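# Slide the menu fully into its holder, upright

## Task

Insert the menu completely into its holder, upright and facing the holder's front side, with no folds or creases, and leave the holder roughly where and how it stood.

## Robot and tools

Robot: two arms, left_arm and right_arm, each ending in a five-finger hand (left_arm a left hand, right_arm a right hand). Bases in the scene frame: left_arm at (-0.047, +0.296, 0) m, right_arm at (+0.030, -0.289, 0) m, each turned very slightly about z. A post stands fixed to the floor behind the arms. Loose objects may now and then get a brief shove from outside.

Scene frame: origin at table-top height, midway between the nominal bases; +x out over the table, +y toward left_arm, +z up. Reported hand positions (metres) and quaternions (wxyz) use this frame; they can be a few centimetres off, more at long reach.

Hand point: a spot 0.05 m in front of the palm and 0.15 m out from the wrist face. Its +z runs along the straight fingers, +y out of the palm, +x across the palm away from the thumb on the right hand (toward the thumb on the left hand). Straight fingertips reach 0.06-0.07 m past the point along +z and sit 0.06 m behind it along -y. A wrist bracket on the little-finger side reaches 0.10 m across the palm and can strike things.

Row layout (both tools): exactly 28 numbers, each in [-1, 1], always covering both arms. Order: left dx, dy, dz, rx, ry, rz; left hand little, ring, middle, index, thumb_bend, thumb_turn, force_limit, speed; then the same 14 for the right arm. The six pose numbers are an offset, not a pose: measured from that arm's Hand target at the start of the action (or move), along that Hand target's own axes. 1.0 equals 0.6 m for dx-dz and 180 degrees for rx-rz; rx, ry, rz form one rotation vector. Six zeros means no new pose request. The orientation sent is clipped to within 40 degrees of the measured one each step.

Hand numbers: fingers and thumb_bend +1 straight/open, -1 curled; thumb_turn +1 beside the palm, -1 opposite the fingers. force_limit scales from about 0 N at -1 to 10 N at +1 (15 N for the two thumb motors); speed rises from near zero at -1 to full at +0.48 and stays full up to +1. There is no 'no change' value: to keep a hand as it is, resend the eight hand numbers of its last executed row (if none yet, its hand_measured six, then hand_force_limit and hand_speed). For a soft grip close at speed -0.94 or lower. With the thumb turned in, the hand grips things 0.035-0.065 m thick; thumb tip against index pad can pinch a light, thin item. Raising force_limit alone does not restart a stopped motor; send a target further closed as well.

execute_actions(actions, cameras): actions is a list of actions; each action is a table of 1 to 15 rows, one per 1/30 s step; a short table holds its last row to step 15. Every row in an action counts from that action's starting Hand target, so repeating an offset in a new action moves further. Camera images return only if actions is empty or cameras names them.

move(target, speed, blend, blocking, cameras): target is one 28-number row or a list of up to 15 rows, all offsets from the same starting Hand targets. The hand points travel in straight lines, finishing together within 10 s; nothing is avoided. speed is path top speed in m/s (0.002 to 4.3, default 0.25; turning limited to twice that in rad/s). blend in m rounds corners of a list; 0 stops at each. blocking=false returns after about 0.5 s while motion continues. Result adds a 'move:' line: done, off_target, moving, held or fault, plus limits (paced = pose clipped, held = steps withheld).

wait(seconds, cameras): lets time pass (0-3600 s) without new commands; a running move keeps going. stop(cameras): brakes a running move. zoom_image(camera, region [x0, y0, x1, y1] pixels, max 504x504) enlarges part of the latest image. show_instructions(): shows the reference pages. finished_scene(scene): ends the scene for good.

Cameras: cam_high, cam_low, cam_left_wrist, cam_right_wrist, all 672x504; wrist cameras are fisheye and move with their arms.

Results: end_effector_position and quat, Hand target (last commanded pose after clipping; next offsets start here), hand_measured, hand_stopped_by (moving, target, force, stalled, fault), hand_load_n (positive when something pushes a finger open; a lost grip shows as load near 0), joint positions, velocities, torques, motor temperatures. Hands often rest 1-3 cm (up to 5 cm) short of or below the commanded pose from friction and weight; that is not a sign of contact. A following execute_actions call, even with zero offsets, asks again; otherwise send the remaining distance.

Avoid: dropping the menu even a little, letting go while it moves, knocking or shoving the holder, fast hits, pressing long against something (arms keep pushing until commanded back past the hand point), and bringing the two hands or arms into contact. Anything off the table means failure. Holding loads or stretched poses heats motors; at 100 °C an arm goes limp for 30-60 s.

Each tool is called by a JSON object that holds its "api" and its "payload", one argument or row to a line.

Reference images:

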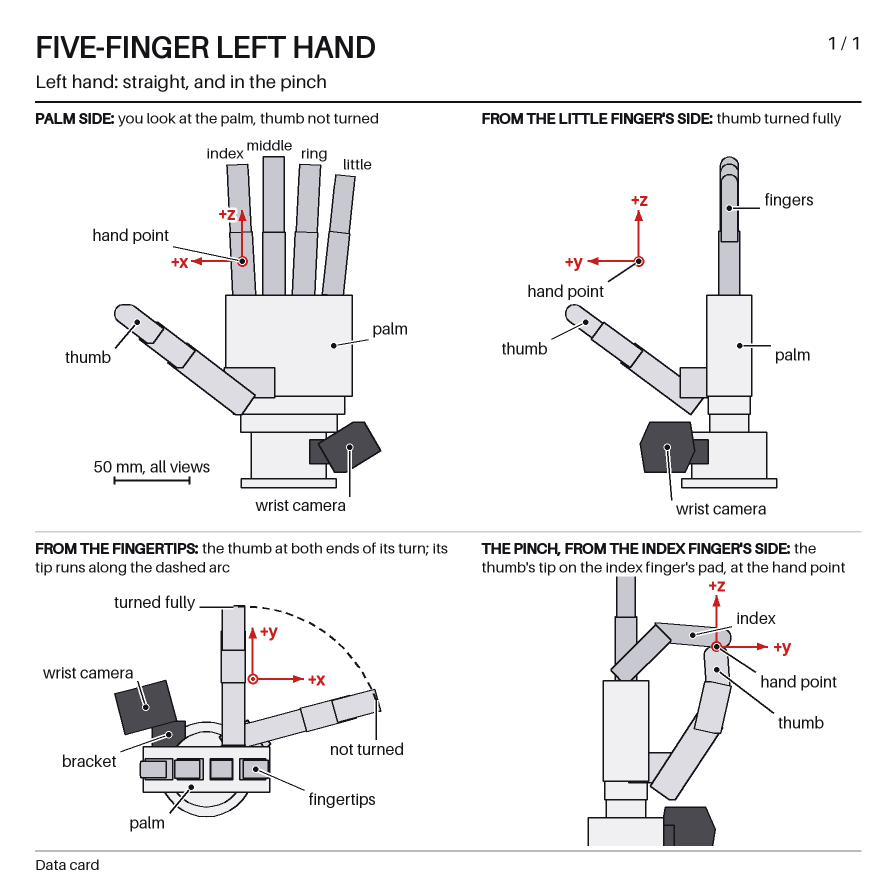

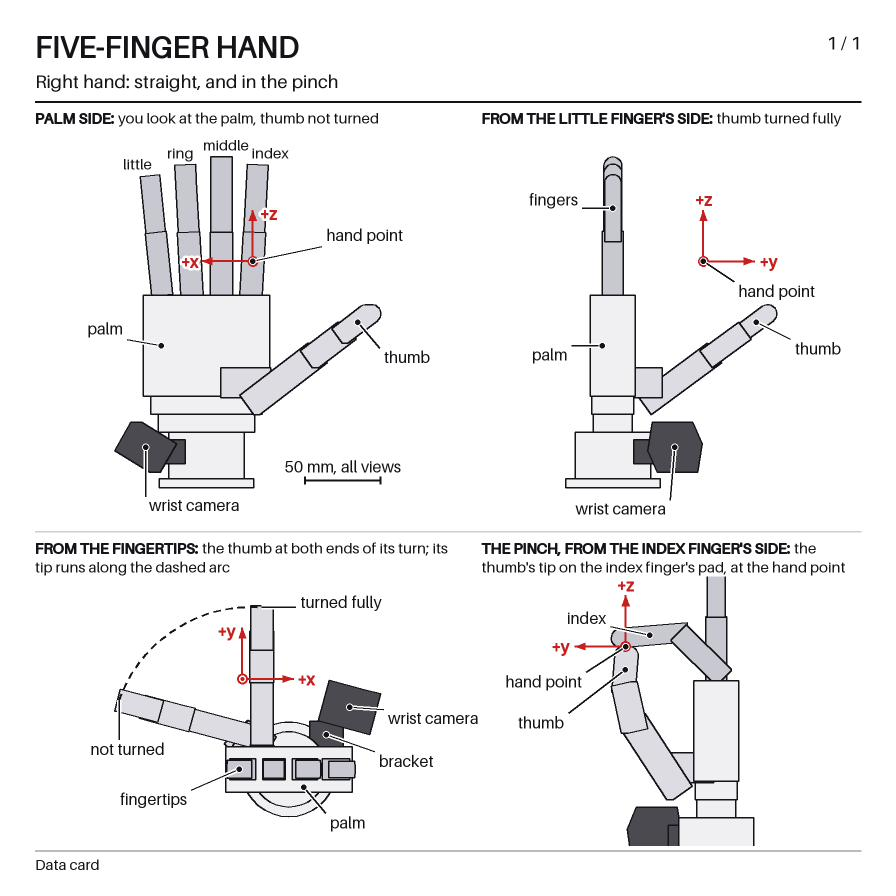

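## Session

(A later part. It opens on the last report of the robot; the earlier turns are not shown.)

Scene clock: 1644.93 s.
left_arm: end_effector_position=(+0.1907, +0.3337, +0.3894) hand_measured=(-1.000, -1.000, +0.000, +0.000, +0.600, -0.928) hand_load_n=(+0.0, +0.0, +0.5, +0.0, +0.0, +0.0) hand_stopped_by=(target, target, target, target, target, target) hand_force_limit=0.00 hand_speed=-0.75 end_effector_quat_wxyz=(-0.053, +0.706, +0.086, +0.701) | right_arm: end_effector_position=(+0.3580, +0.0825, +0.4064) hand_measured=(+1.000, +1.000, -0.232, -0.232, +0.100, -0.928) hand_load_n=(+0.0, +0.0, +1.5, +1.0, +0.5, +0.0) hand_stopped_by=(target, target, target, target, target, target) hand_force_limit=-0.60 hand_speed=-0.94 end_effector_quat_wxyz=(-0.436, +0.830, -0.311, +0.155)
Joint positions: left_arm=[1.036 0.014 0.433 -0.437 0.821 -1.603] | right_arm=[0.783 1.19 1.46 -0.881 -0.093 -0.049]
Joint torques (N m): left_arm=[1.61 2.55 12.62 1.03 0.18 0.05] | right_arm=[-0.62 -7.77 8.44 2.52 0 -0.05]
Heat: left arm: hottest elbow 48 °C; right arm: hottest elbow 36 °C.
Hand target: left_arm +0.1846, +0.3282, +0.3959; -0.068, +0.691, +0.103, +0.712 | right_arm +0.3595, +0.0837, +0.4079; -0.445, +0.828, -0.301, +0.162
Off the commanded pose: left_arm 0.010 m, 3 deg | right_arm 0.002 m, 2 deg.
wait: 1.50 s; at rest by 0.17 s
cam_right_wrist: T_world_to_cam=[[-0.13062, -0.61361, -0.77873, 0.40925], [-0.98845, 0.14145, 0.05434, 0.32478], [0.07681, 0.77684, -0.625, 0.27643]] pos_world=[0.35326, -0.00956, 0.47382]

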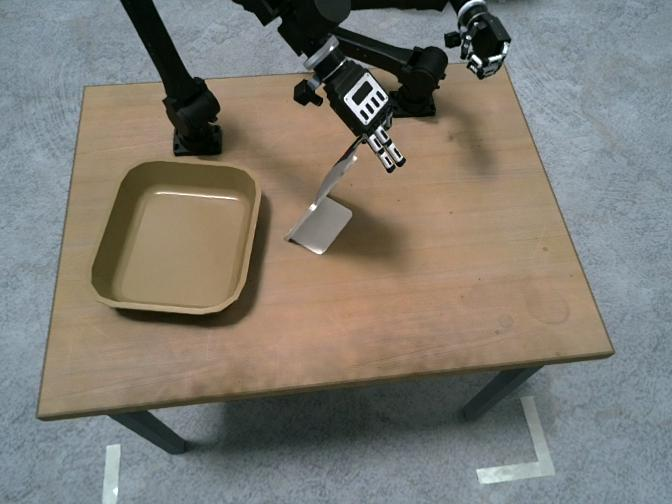

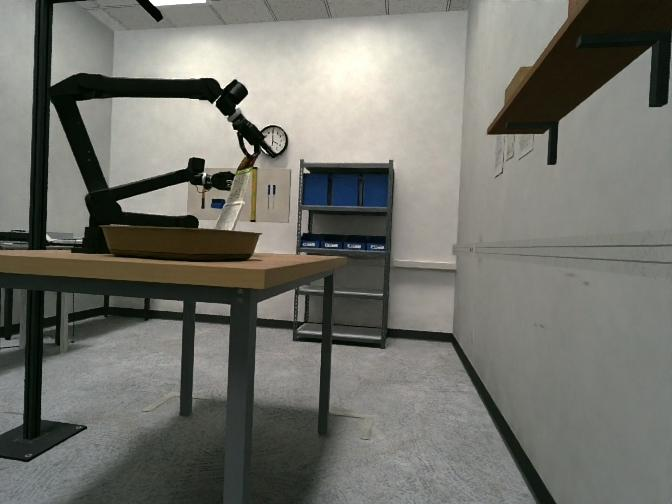

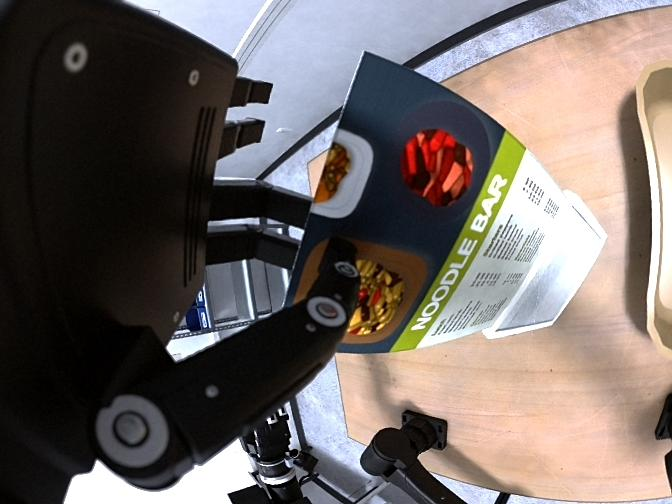

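{"api": "move", "payload": {
  "target": [0,0,0,0,0,0,-1,-1,0.0,0.0,0.6,-0.928,0,-0.75,0,0.0028,0.0012,0,0,0,1,1,-0.233,-0.233,0.1,-0.928,-0.6,-0.94],
  "speed": 0.02
}}

{"api": "wait", "payload": {
  "seconds": 1.5,
  "cameras": ["cam_high","cam_low","cam_right_wrist"]
}}

{"api": "zoom_image", "payload": {
  "camera": "cam_high",
  "region": [305, 165, 345, 215]
}}

{"api": "zoom_image", "payload": {
  "camera": "cam_right_wrist",
  "region": [484, 290, 520, 335]
}}

{"api": "zoom_image", "payload": {
  "camera": "cam_low",
  "region": [218, 190, 254, 220]
}}

Scene clock: 1653.40 s.
left_arm: end_effector_position=(+0.1907, +0.3337, +0.3894) hand_measured=(-1.000, -1.000, +0.000, +0.000, +0.600, -0.928) hand_load_n=(+0.0, +0.0, +0.0, +0.0, +0.0, +0.0) hand_stopped_by=(target, target, target, target, target, target) hand_force_limit=0.00 hand_speed=-0.75 end_effector_quat_wxyz=(-0.053, +0.706, +0.086, +0.701) | right_arm: end_effector_position=(+0.3576, +0.0821, +0.4043) hand_measured=(+1.000, +1.000, -0.232, -0.232, +0.100, -0.928) hand_load_n=(+0.0, +0.0, +1.5, +1.0, +0.5, +0.0) hand_stopped_by=(target, target, target, target, target, target) hand_force_limit=-0.60 hand_speed=-0.94 end_effector_quat_wxyz=(-0.435, +0.830, -0.311, +0.155)
Joint positions: left_arm=[1.036 0.014 0.433 -0.437 0.821 -1.603] | right_arm=[0.783 1.188 1.454 -0.878 -0.093 -0.049]
Joint torques (N m): left_arm=[1.61 2.43 12.63 1.02 0.19 0.04] | right_arm=[-0.67 -7.94 8.44 2.5 -0.02 -0.06]
Heat: left arm: hottest elbow 48 °C; right arm: hottest elbow 36 °C.
Hand target: left_arm +0.1846, +0.3282, +0.3959; -0.068, +0.691, +0.103, +0.712 | right_arm +0.3593, +0.0834, +0.4061; -0.445, +0.828, -0.301, +0.162
Off the commanded pose: left_arm 0.010 m, 3 deg | right_arm 0.003 m, 2 deg.
joint sent to its limit (left arm) — joint 2 (shoulder), lower limit. The joint targets are off in position and orientation.
move: done

Scene clock: 1654.90 s.
left_arm: end_effector_position=(+0.1907, +0.3337, +0.3894) hand_measured=(-1.000, -1.000, +0.000, +0.000, +0.600, -0.928) hand_load_n=(+0.0, +0.0, +0.0, +0.0, +0.0, -0.5) hand_stopped_by=(target, target, target, target, target, target) hand_force_limit=0.00 hand_speed=-0.75 end_effector_quat_wxyz=(-0.053, +0.706, +0.086, +0.701) | right_arm: end_effector_position=(+0.3576, +0.0821, +0.4043) hand_measured=(+1.000, +1.000, -0.232, -0.232, +0.100, -0.928) hand_load_n=(+0.0, +0.0, +1.5, +1.0, +0.5, +0.0) hand_stopped_by=(target, target, target, target, target, target) hand_force_limit=-0.60 hand_speed=-0.94 end_effector_quat_wxyz=(-0.435, +0.830, -0.311, +0.155)
Joint positions: left_arm=[1.036 0.014 0.433 -0.437 0.821 -1.603] | right_arm=[0.783 1.188 1.454 -0.878 -0.093 -0.049]
Joint torques (N m): left_arm=[1.67 2.49 12.62 1.03 0.18 0.04] | right_arm=[-0.73 -7.88 8.43 2.52 0 -0.07]
Heat: left arm: hottest elbow 48 °C; right arm: hottest elbow 36 °C.
Hand target: left_arm +0.1846, +0.3282, +0.3959; -0.068, +0.691, +0.103, +0.712 | right_arm +0.3593, +0.0834, +0.4061; -0.445, +0.828, -0.301, +0.162
Off the commanded pose: left_arm 0.010 m, 3 deg | right_arm 0.003 m, 2 deg.
wait: 1.50 s; at rest by 0.17 s
cam_right_wrist: T_world_to_cam=[[-0.13147, -0.6144, -0.77796, 0.40739], [-0.98839, 0.14149, 0.05529, 0.32407], [0.0761, 0.7762, -0.62587, 0.2761]] pos_world=[0.35286, -0.00986, 0.47182]

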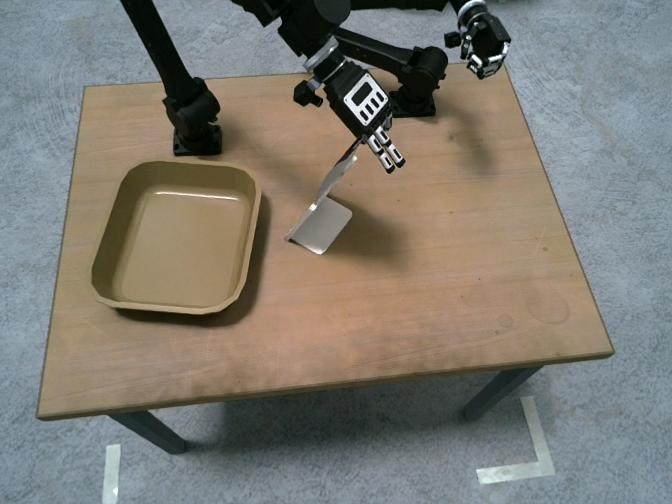

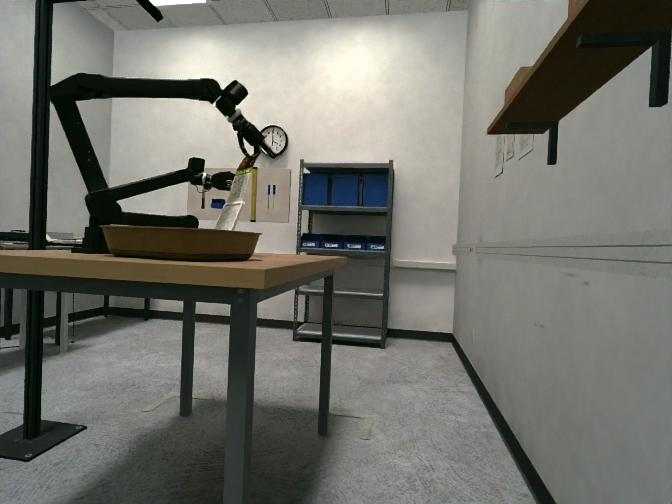

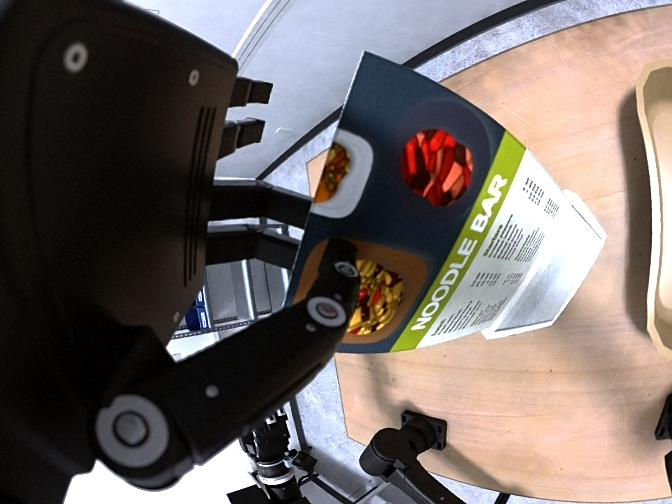

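Scaled by 10.080 from the camera's image (finer frame: 960x720).

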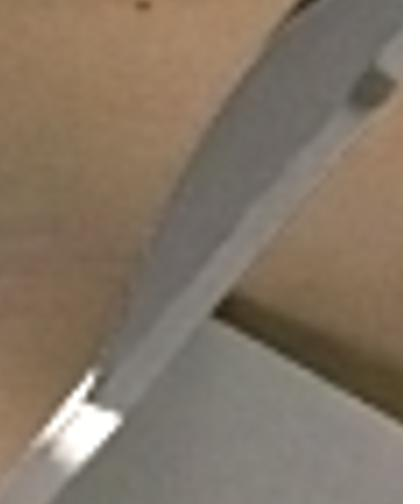

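Scaled by 11.200 from the camera's image (finer frame: 960x720).

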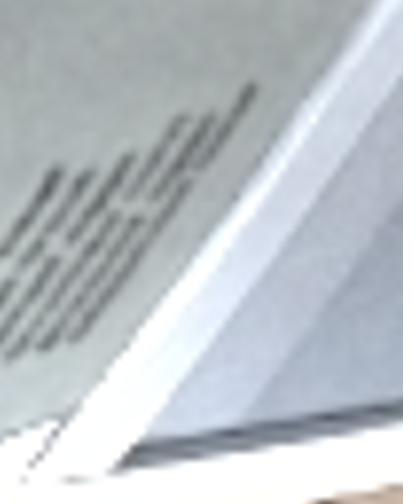

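Scaled by 14.000 from the camera's image (finer frame: 960x720).

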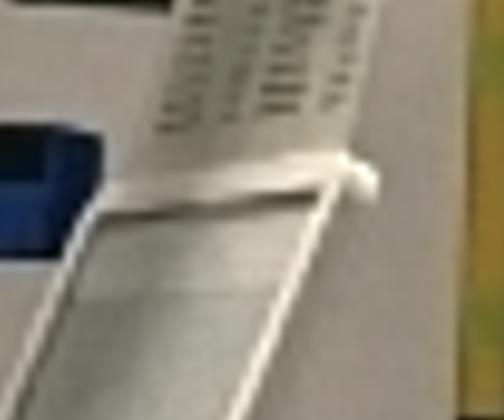

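{"api": "move", "payload": {
  "target": [0,0,0,0,0,0,-1,-1,0.0,0.0,0.6,-0.928,0,-0.75,0,0.0033,0.0010,0,0,0,1,1,-0.233,-0.233,0.1,-0.928,-0.6,-0.94],
  "speed": 0.02
}}

{"api": "wait", "payload": {
  "seconds": 1.5,
  "cameras": ["cam_high","cam_low","cam_right_wrist"]
}}

{"api": "zoom_image", "payload": {
  "camera": "cam_high",
  "region": [305, 165, 345, 215]
}}

{"api": "zoom_image", "payload": {
  "camera": "cam_right_wrist",
  "region": [440, 160, 640, 360]
}}

{"api": "zoom_image", "payload": {
  "camera": "cam_low",
  "region": [218, 190, 254, 220]
}}

Scene clock: 1664.30 s.
left_arm: end_effector_position=(+0.1907, +0.3337, +0.3894) hand_measured=(-1.000, -1.000, +0.000, +0.000, +0.600, -0.928) hand_load_n=(+0.0, +0.0, +0.0, +0.0, +0.0, -0.5) hand_stopped_by=(target, target, target, target, target, target) hand_force_limit=0.00 hand_speed=-0.75 end_effector_quat_wxyz=(-0.053, +0.706, +0.086, +0.701) | right_arm: end_effector_position=(+0.3571, +0.0817, +0.4026) hand_measured=(+1.000, +1.000, -0.232, -0.232, +0.100, -0.928) hand_load_n=(+0.0, +0.0, +2.0, +1.0, +0.0, +0.0) hand_stopped_by=(target, target, target, target, target, target) hand_force_limit=-0.60 hand_speed=-0.94 end_effector_quat_wxyz=(-0.436, +0.830, -0.311, +0.155)
Joint positions: left_arm=[1.036 0.014 0.433 -0.437 0.821 -1.603] | right_arm=[0.783 1.185 1.446 -0.873 -0.093 -0.049]
Joint torques (N m): left_arm=[1.61 2.49 12.64 1.02 0.18 0.04] | right_arm=[-0.56 -7.82 8.47 2.52 -0.02 -0.07]
Heat: left arm: hottest elbow 48 °C; right arm: hottest elbow 35 °C.
Hand target: left_arm +0.1846, +0.3282, +0.3959; -0.068, +0.691, +0.103, +0.712 | right_arm +0.3589, +0.0829, +0.4042; -0.445, +0.828, -0.301, +0.162
Off the commanded pose: left_arm 0.010 m, 3 deg | right_arm 0.003 m, 2 deg.
joint sent to its limit (left arm) — joint 2 (shoulder), lower limit. The joint targets are off in position and orientation.
move: done

Scene clock: 1665.80 s.
left_arm: end_effector_position=(+0.1907, +0.3337, +0.3894) hand_measured=(-1.000, -1.000, +0.000, +0.000, +0.600, -0.928) hand_load_n=(+0.0, +0.0, +0.0, +0.0, +0.0, +0.0) hand_stopped_by=(target, target, target, target, target, target) hand_force_limit=0.00 hand_speed=-0.75 end_effector_quat_wxyz=(-0.053, +0.706, +0.086, +0.701) | right_arm: end_effector_position=(+0.3571, +0.0817, +0.4026) hand_measured=(+1.000, +1.000, -0.232, -0.232, +0.100, -0.928) hand_load_n=(+0.0, +0.0, +1.5, +1.0, +0.0, +0.0) hand_stopped_by=(target, target, target, target, target, target) hand_force_limit=-0.60 hand_speed=-0.94 end_effector_quat_wxyz=(-0.436, +0.830, -0.311, +0.155)
Joint positions: left_arm=[1.036 0.014 0.433 -0.437 0.821 -1.603] | right_arm=[0.783 1.185 1.446 -0.873 -0.093 -0.049]
Joint torques (N m): left_arm=[1.61 2.43 12.64 1.02 0.18 0.04] | right_arm=[-0.97 -7.71 8.46 2.54 0 -0.04]
Heat: left arm: hottest elbow 48 °C; right arm: hottest elbow 36 °C.
Hand target: left_arm +0.1846, +0.3282, +0.3959; -0.068, +0.691, +0.103, +0.712 | right_arm +0.3589, +0.0829, +0.4042; -0.445, +0.828, -0.301, +0.162
Off the commanded pose: left_arm 0.010 m, 3 deg | right_arm 0.003 m, 2 deg.
wait: 1.50 s; at rest by 0.17 s
cam_right_wrist: T_world_to_cam=[[-0.13122, -0.61418, -0.77818, 0.40563], [-0.98841, 0.14148, 0.05501, 0.32388], [0.07631, 0.77638, -0.62563, 0.27521]] pos_world=[0.35236, -0.01036, 0.47002]

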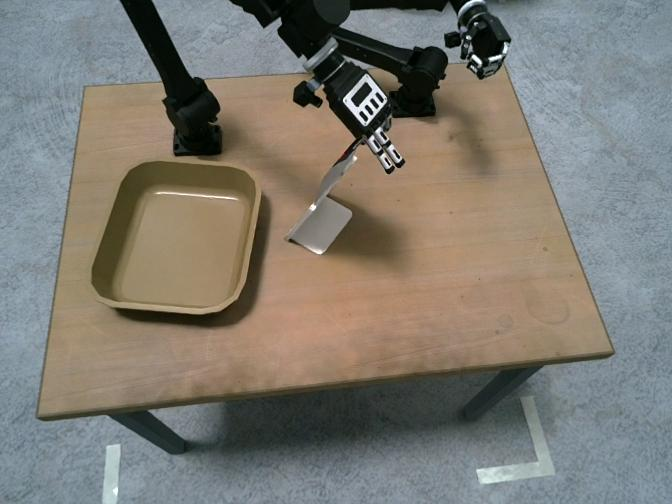

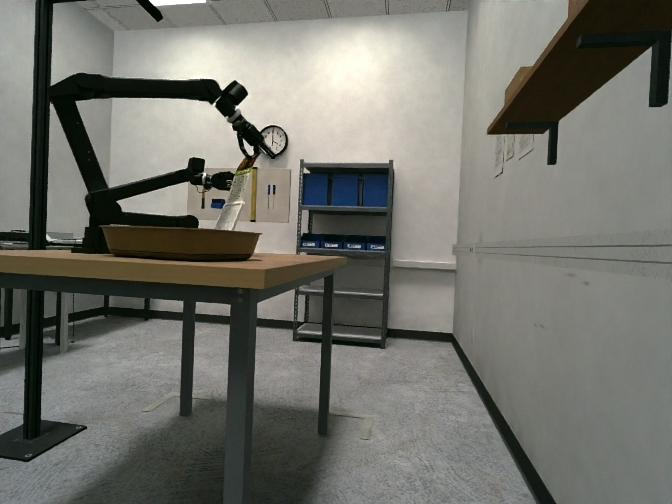

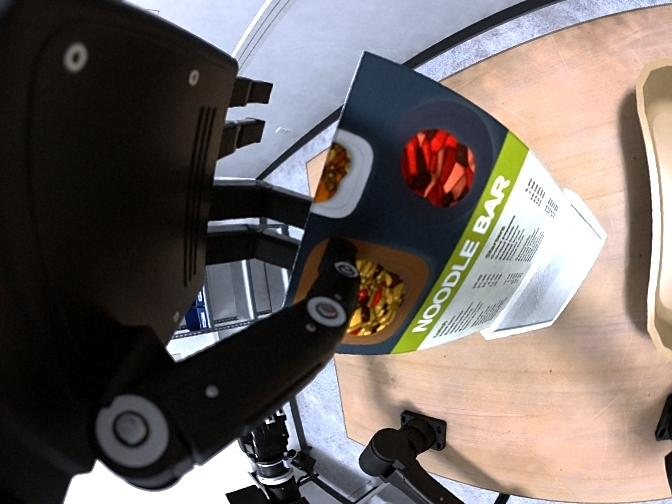

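Scaled by 10.080 from the camera's image (finer frame: 960x720).

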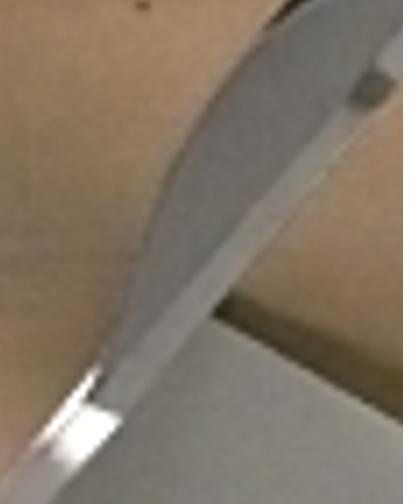

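Scaled by 2.520 from the camera's image (finer frame: 960x720).

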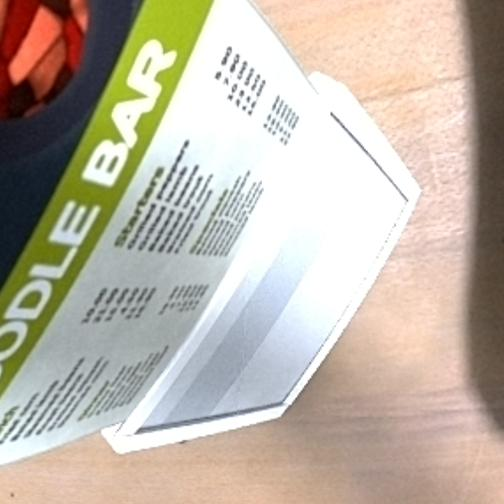

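Scaled by 14.000 from the camera's image (finer frame: 960x720).

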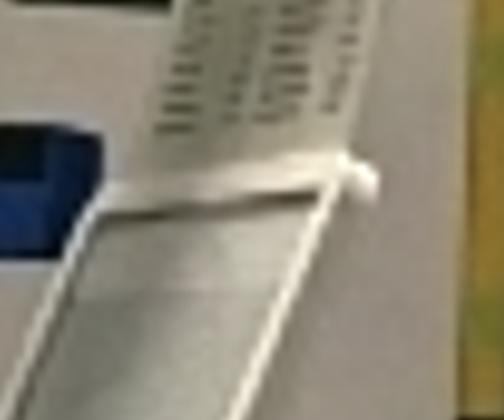

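{"api": "move", "payload": {
  "target": [0,0,0,0,0,0,-1,-1,0.0,0.0,0.6,-0.928,0,-0.75,0,0.0048,0.0017,0,0,0,1,1,-0.233,-0.233,0.1,-0.928,-0.6,-0.94],
  "speed": 0.02
}}

{"api": "wait", "payload": {
  "seconds": 1.5,
  "cameras": ["cam_high","cam_low","cam_right_wrist"]
}}

{"api": "zoom_image", "payload": {
  "camera": "cam_high",
  "region": [305, 165, 345, 215]
}}

{"api": "zoom_image", "payload": {
  "camera": "cam_right_wrist",
  "region": [440, 160, 640, 360]
}}

{"api": "zoom_image", "payload": {
  "camera": "cam_low",
  "region": [218, 190, 254, 220]
}}

Scene clock: 1681.00 s.
left_arm: end_effector_position=(+0.1907, +0.3337, +0.3894) hand_measured=(-1.000, -1.000, +0.000, +0.000, +0.600, -0.928) hand_load_n=(+0.0, +0.0, +0.0, +0.0, +0.0, +0.0) hand_stopped_by=(target, target, target, target, target, target) hand_force_limit=0.00 hand_speed=-0.75 end_effector_quat_wxyz=(-0.053, +0.706, +0.086, +0.701) | right_arm: end_effector_position=(+0.3568, +0.0814, +0.3999) hand_measured=(+1.000, +1.000, -0.232, -0.232, +0.100, -0.928) hand_load_n=(+0.0, +0.0, +1.5, +1.0, +0.5, +0.0) hand_stopped_by=(target, target, target, target, target, target) hand_force_limit=-0.60 hand_speed=-0.94 end_effector_quat_wxyz=(-0.436, +0.830, -0.311, +0.156)
Joint positions: left_arm=[1.036 0.014 0.433 -0.437 0.821 -1.603] | right_arm=[0.783 1.181 1.435 -0.864 -0.093 -0.049]
Joint torques (N m): left_arm=[1.67 2.43 12.62 1.03 0.19 0.05] | right_arm=[-0.85 -7.82 8.42 2.54 -0.01 -0.06]
Heat: left arm: hottest elbow 48 °C; right arm: hottest elbow 36 °C.
Hand target: left_arm +0.1846, +0.3282, +0.3959; -0.068, +0.691, +0.103, +0.712 | right_arm +0.3584, +0.0824, +0.4010; -0.445, +0.828, -0.301, +0.162
Off the commanded pose: left_arm 0.010 m, 3 deg | right_arm 0.002 m, 2 deg.
joint sent to its limit (left arm) — joint 2 (shoulder), lower limit. The joint targets are off in position and orientation.
move: done

Scene clock: 1682.50 s.
left_arm: end_effector_position=(+0.1907, +0.3337, +0.3894) hand_measured=(-1.000, -1.000, +0.000, +0.000, +0.600, -0.928) hand_load_n=(+0.0, +0.0, +0.0, +0.0, +0.0, -0.5) hand_stopped_by=(target, target, target, target, target, target) hand_force_limit=0.00 hand_speed=-0.75 end_effector_quat_wxyz=(-0.053, +0.706, +0.086, +0.701) | right_arm: end_effector_position=(+0.3568, +0.0814, +0.3999) hand_measured=(+1.000, +1.000, -0.232, -0.232, +0.100, -0.928) hand_load_n=(+0.0, +0.0, +2.0, +0.5, +0.5, +0.0) hand_stopped_by=(target, target, target, target, target, target) hand_force_limit=-0.60 hand_speed=-0.94 end_effector_quat_wxyz=(-0.436, +0.830, -0.311, +0.156)
Joint positions: left_arm=[1.036 0.014 0.433 -0.437 0.821 -1.603] | right_arm=[0.783 1.181 1.435 -0.864 -0.093 -0.049]
Joint torques (N m): left_arm=[1.61 2.49 12.64 1.02 0.18 0.04] | right_arm=[-0.79 -7.82 8.49 2.5 -0.02 -0.07]
Heat: left arm: hottest elbow 48 °C; right arm: hottest elbow 36 °C.
Hand target: left_arm +0.1846, +0.3282, +0.3959; -0.068, +0.691, +0.103, +0.712 | right_arm +0.3584, +0.0824, +0.4010; -0.445, +0.828, -0.301, +0.162
Off the commanded pose: left_arm 0.010 m, 3 deg | right_arm 0.002 m, 2 deg.
wait: 1.50 s; at rest by 0.17 s
cam_right_wrist: T_world_to_cam=[[-0.13017, -0.61313, -0.77918, 0.40342], [-0.98848, 0.14145, 0.05383, 0.32436], [0.07721, 0.77722, -0.62448, 0.27293]] pos_world=[0.35206, -0.01066, 0.46732]

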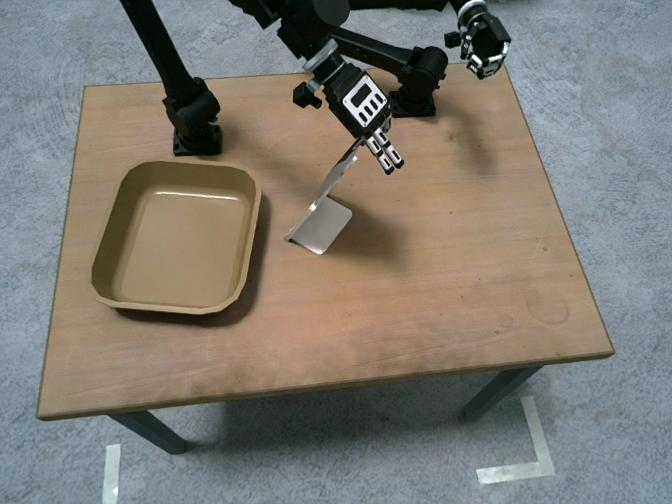

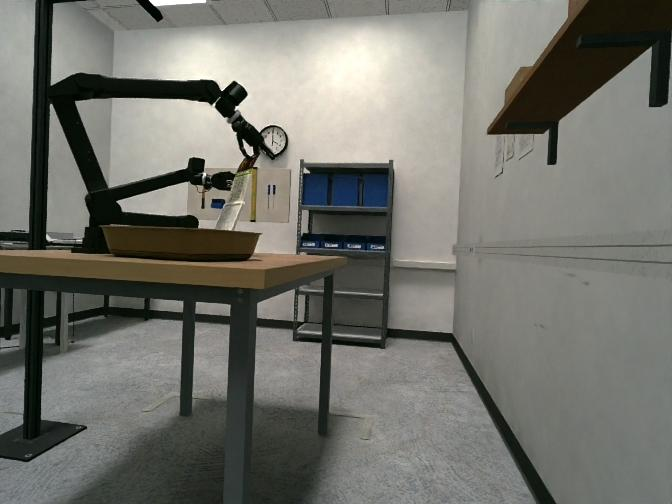

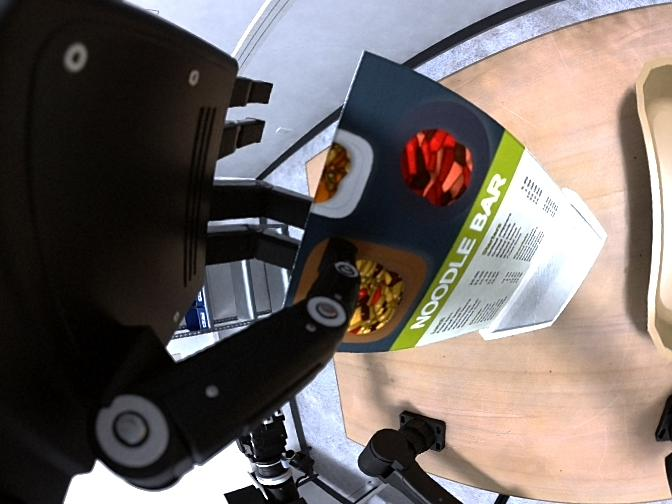

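Scaled by 10.080 from the camera's image (finer frame: 960x720).

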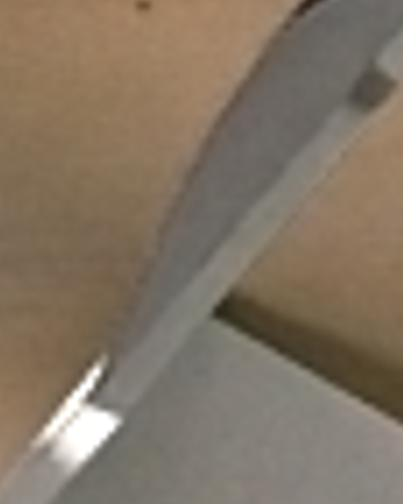

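Scaled by 2.520 from the camera's image (finer frame: 960x720).

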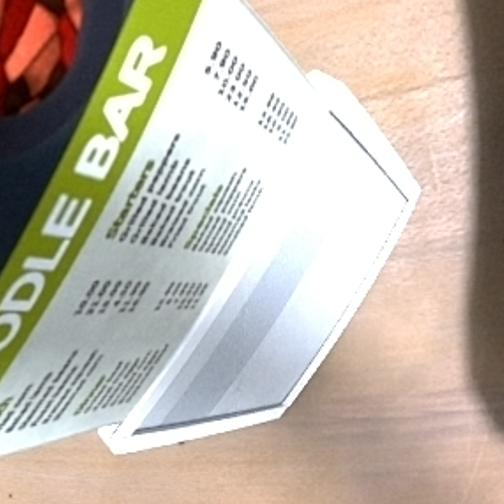

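Scaled by 14.000 from the camera's image (finer frame: 960x720).

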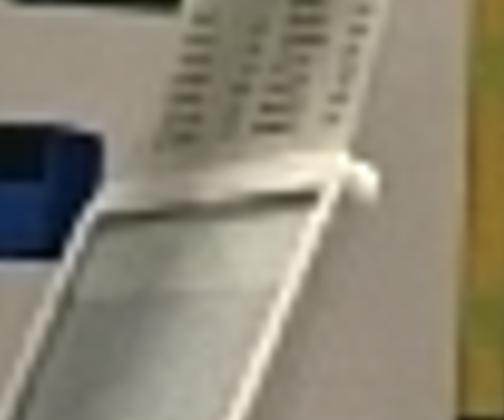

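{"api": "move", "payload": {
  "target": [0,0,0,0,0,0,-1,-1,0.0,0.0,0.6,-0.928,0,-0.75,0,0.0158,0.0057,0,0,0,1,1,-0.233,-0.233,0.1,-0.928,-0.6,-0.94],
  "speed": 0.02
}}

{"api": "wait", "payload": {
  "seconds": 1,
  "cameras": ["cam_high","cam_low","cam_right_wrist"]
}}

{"api": "zoom_image", "payload": {
  "camera": "cam_high",
  "region": [290, 120, 390, 230]
}}

{"api": "zoom_image", "payload": {
  "camera": "cam_low",
  "region": [210, 140, 270, 220]
}}

Scene clock: 1711.27 s.
left_arm: end_effector_position=(+0.1907, +0.3337, +0.3894) hand_measured=(-1.000, -1.000, +0.000, +0.000, +0.600, -0.928) hand_load_n=(+0.0, +0.0, +0.0, +0.5, +0.0, -0.5) hand_stopped_by=(target, target, target, target, target, target) hand_force_limit=0.00 hand_speed=-0.75 end_effector_quat_wxyz=(-0.053, +0.706, +0.086, +0.701) | right_arm: end_effector_position=(+0.3552, +0.0799, +0.3895) hand_measured=(+1.000, +1.000, -0.232, -0.232, +0.100, -0.928) hand_load_n=(+0.0, +0.0, +2.0, +1.0, +0.5, +0.0) hand_stopped_by=(target, target, target, target, target, target) hand_force_limit=-0.60 hand_speed=-0.94 end_effector_quat_wxyz=(-0.436, +0.830, -0.311, +0.155)
Joint positions: left_arm=[1.036 0.014 0.433 -0.437 0.821 -1.603] | right_arm=[0.783 1.17 1.399 -0.841 -0.093 -0.049]
Joint torques (N m): left_arm=[1.61 2.55 12.62 1.03 0.18 0.04] | right_arm=[-0.85 -7.77 8.51 2.48 -0.02 -0.05]
Heat: left arm: hottest elbow 48 °C; right arm: hottest elbow 36 °C.
Hand target: left_arm +0.1846, +0.3282, +0.3959; -0.068, +0.691, +0.103, +0.712 | right_arm +0.3569, +0.0806, +0.3912; -0.445, +0.828, -0.301, +0.162
Off the commanded pose: left_arm 0.010 m, 3 deg | right_arm 0.003 m, 2 deg.
joint sent to its limit (left arm) — joint 2 (shoulder), lower limit. The joint targets are off in position and orientation.
move: done

Scene clock: 1712.27 s.
left_arm: end_effector_position=(+0.1907, +0.3337, +0.3894) hand_measured=(-1.000, -1.000, +0.000, +0.000, +0.600, -0.928) hand_load_n=(+0.0, +0.0, +0.0, +0.0, +0.0, -0.5) hand_stopped_by=(target, target, target, target, target, target) hand_force_limit=0.00 hand_speed=-0.75 end_effector_quat_wxyz=(-0.053, +0.706, +0.086, +0.701) | right_arm: end_effector_position=(+0.3552, +0.0799, +0.3895) hand_measured=(+1.000, +1.000, -0.232, -0.232, +0.100, -0.928) hand_load_n=(+0.0, +0.0, +1.5, +1.0, +0.5, +0.0) hand_stopped_by=(target, target, target, target, target, target) hand_force_limit=-0.60 hand_speed=-0.94 end_effector_quat_wxyz=(-0.436, +0.830, -0.311, +0.155)
Joint positions: left_arm=[1.036 0.014 0.433 -0.437 0.821 -1.603] | right_arm=[0.783 1.17 1.399 -0.841 -0.093 -0.049]
Joint torques (N m): left_arm=[1.67 2.43 12.63 1.03 0.18 0.04] | right_arm=[-0.85 -7.77 8.51 2.51 -0.04 -0.06]
Heat: left arm: hottest elbow 48 °C; right arm: hottest elbow 36 °C.
Hand target: left_arm +0.1846, +0.3282, +0.3959; -0.068, +0.691, +0.103, +0.712 | right_arm +0.3569, +0.0806, +0.3912; -0.445, +0.828, -0.301, +0.162
Off the commanded pose: left_arm 0.010 m, 3 deg | right_arm 0.003 m, 2 deg.
wait: 1.00 s; at rest by 0.17 s
cam_right_wrist: T_world_to_cam=[[-0.13113, -0.61408, -0.77828, 0.39411], [-0.98842, 0.14149, 0.0549, 0.32313], [0.07641, 0.77646, -0.62552, 0.26847]] pos_world=[0.35056, -0.01216, 0.45692]

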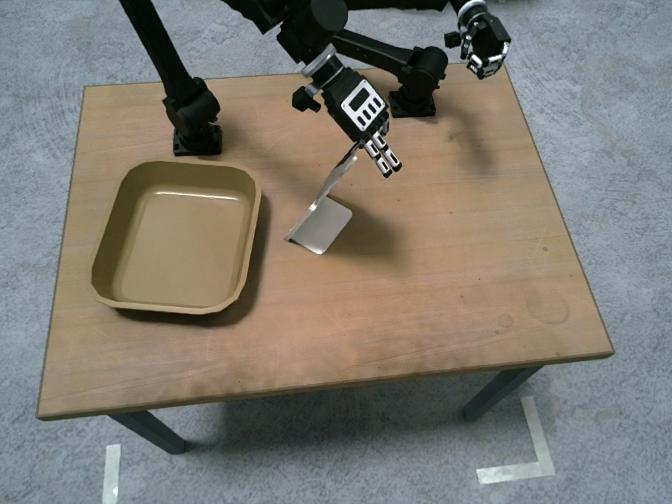

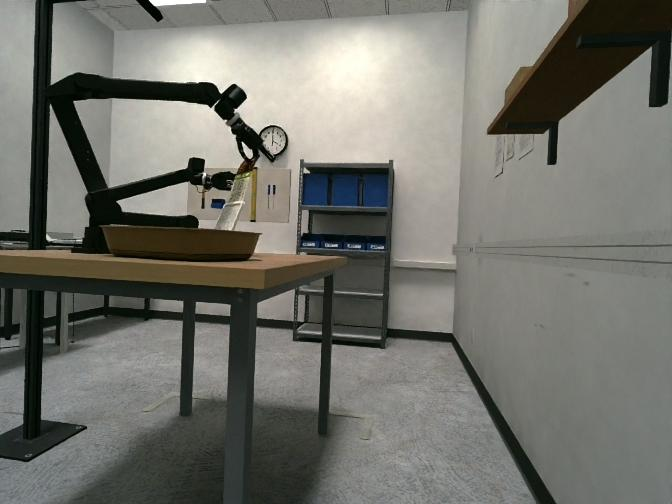

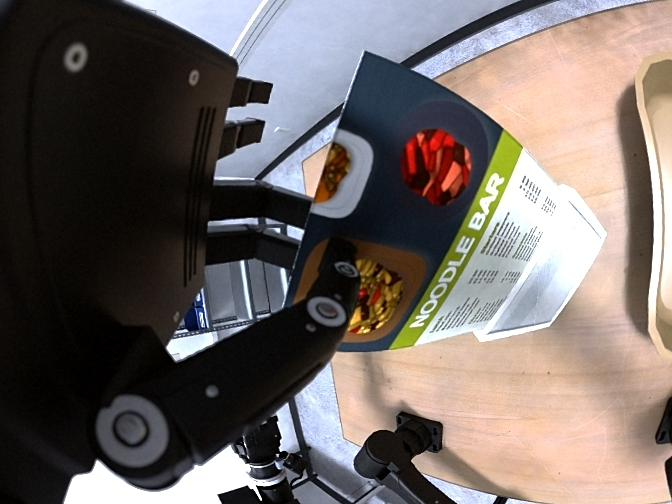

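Scaled by 4.582 from the camera's image (finer frame: 960x720).

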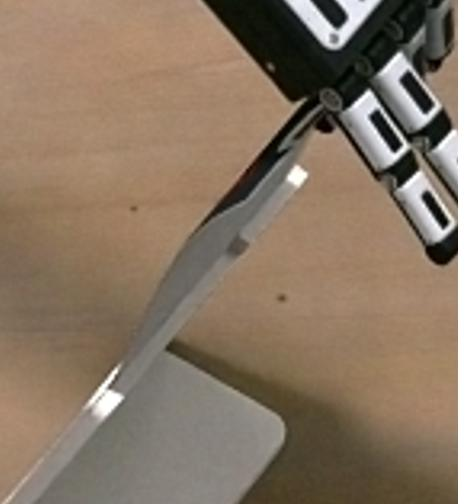

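Scaled by 6.300 from the camera's image (finer frame: 960x720).

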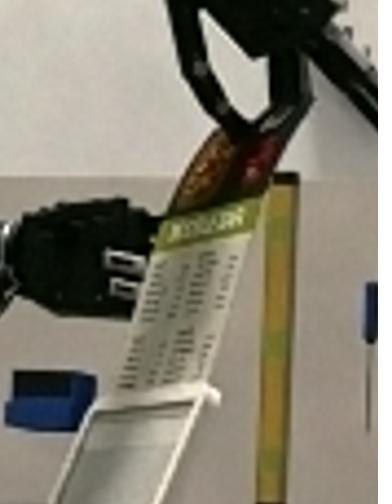

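{"api": "move", "payload": {
  "target": [0,0,0,0,0,0,-1,-1,0.0,0.0,0.6,-0.928,0,-0.75,0,0.0157,0.0065,0.0055,0,0,1,1,-0.233,-0.233,0.1,-0.928,-0.6,-0.94],
  "speed": 0.025
}}

{"api": "wait", "payload": {
  "seconds": 1,
  "cameras": ["cam_low","cam_high","cam_right_wrist"]
}}

Scene clock: 1740.27 s.
left_arm: end_effector_position=(+0.1907, +0.3337, +0.3894) hand_measured=(-1.000, -1.000, +0.000, +0.000, +0.600, -0.928) hand_load_n=(+0.0, +0.0, +0.0, +0.0, +0.0, +0.0) hand_stopped_by=(target, target, target, target, target, target) hand_force_limit=0.00 hand_speed=-0.75 end_effector_quat_wxyz=(-0.053, +0.706, +0.086, +0.701) | right_arm: end_effector_position=(+0.3538, +0.0785, +0.3794) hand_measured=(+1.000, +1.000, -0.232, -0.232, +0.100, -0.928) hand_load_n=(+0.0, +0.0, +1.5, +0.5, +0.5, +0.0) hand_stopped_by=(target, target, target, target, target, target) hand_force_limit=-0.60 hand_speed=-0.94 end_effector_quat_wxyz=(-0.442, +0.827, -0.309, +0.159)
Joint positions: left_arm=[1.036 0.014 0.433 -0.437 0.821 -1.603] | right_arm=[0.783 1.149 1.348 -0.794 -0.093 -0.049]
Joint torques (N m): left_arm=[1.61 2.49 12.64 1.05 0.18 0.05] | right_arm=[-0.85 -7.41 8.61 2.47 -0.13 -0.05]
Heat: left arm: hottest elbow 48 °C; right arm: hottest elbow 37 °C.
Hand target: left_arm +0.1846, +0.3282, +0.3959; -0.068, +0.691, +0.103, +0.712 | right_arm +0.3556, +0.0791, +0.3812; -0.452, +0.824, -0.300, +0.164
Off the commanded pose: left_arm 0.010 m, 3 deg | right_arm 0.003 m, 2 deg.
joint sent to its limit (left arm) — joint 2 (shoulder), lower limit. The joint targets are off in position and orientation.
move: done

Scene clock: 1741.27 s.
left_arm: end_effector_position=(+0.1907, +0.3337, +0.3894) hand_measured=(-1.000, -1.000, +0.000, +0.000, +0.600, -0.928) hand_load_n=(+0.0, +0.0, +0.0, +0.0, +0.0, +0.0) hand_stopped_by=(target, target, target, target, target, target) hand_force_limit=0.00 hand_speed=-0.75 end_effector_quat_wxyz=(-0.053, +0.706, +0.086, +0.701) | right_arm: end_effector_position=(+0.3538, +0.0785, +0.3794) hand_measured=(+1.000, +1.000, -0.232, -0.232, +0.100, -0.928) hand_load_n=(-0.5, +0.0, +1.5, +1.0, +0.5, +0.0) hand_stopped_by=(target, target, target, target, target, target) hand_force_limit=-0.60 hand_speed=-0.94 end_effector_quat_wxyz=(-0.442, +0.827, -0.309, +0.159)
Joint positions: left_arm=[1.036 0.014 0.433 -0.437 0.821 -1.603] | right_arm=[0.783 1.149 1.348 -0.794 -0.093 -0.049]
Joint torques (N m): left_arm=[1.61 2.43 12.63 1.02 0.18 0.05] | right_arm=[-0.97 -7.3 8.57 2.54 -0.12 -0.06]
Heat: left arm: hottest elbow 48 °C; right arm: hottest elbow 37 °C.
Hand target: left_arm +0.1846, +0.3282, +0.3959; -0.068, +0.691, +0.103, +0.712 | right_arm +0.3556, +0.0791, +0.3812; -0.452, +0.824, -0.300, +0.164
Off the commanded pose: left_arm 0.010 m, 3 deg | right_arm 0.003 m, 2 deg.
wait: 1.00 s; at rest by 0.17 s
cam_right_wrist: T_world_to_cam=[[-0.12139, -0.60496, -0.78695, 0.38442], [-0.98904, 0.14085, 0.04429, 0.32672], [0.08405, 0.7837, -0.61542, 0.2562]] pos_world=[0.34827, -0.01425, 0.44572]
Images, in order (width x height): cam_high 672x504, cam_low 672x504, cam_right_wrist 672x504.

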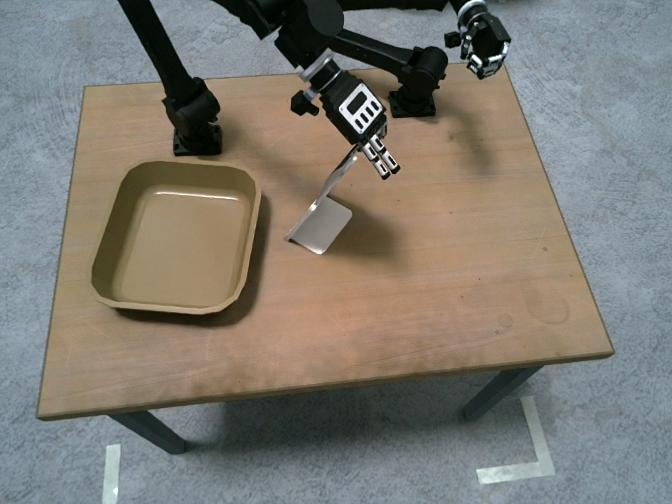

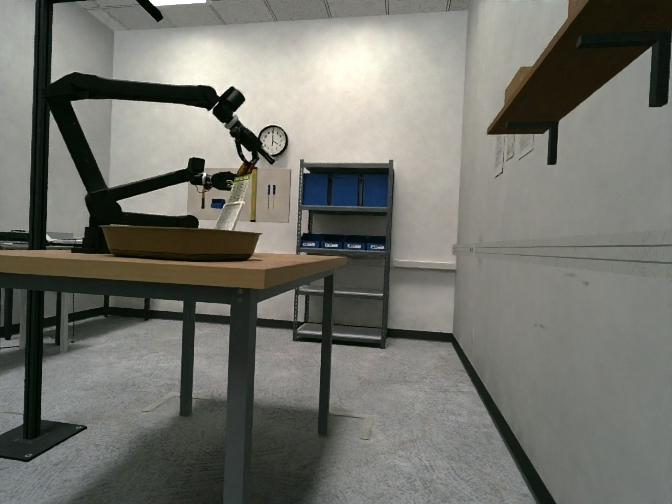

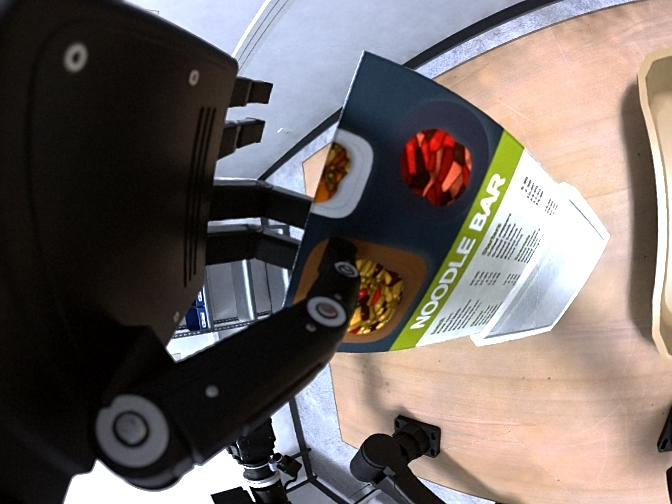

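{"api": "zoom_image", "payload": {
  "camera": "cam_right_wrist",
  "region": [400, 120, 640, 370]
}}

{"api": "zoom_image", "payload": {
  "camera": "cam_low",
  "region": [205, 140, 275, 240]
}}

{"api": "zoom_image", "payload": {
  "camera": "cam_high",
  "region": [270, 130, 410, 260]
}}

Scaled by 2.016 from the camera's image (finer frame: 960x720).

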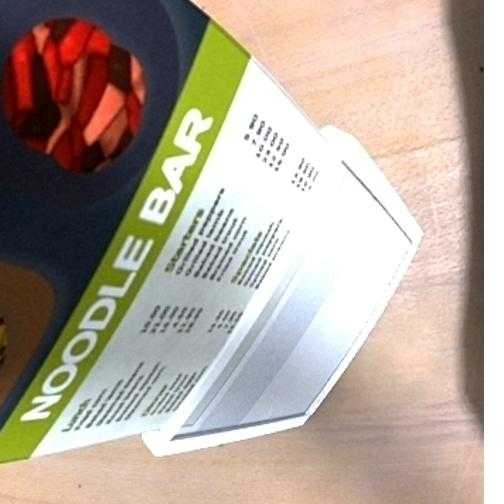

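Scaled by 5.040 from the camera's image (finer frame: 960x720).

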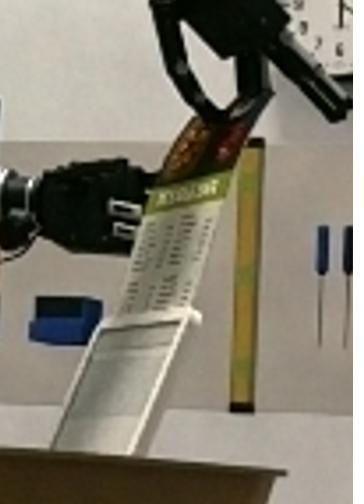

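Scaled by 3.600 from the camera's image (finer frame: 960x720).

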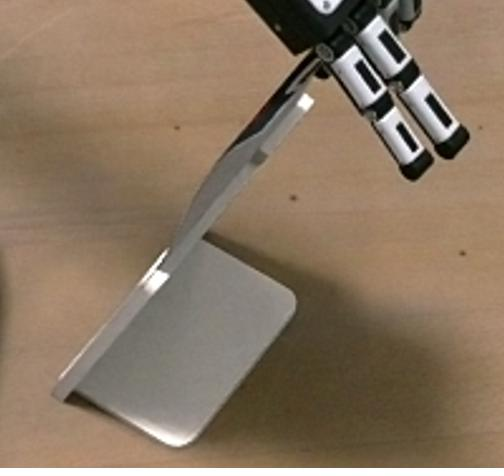

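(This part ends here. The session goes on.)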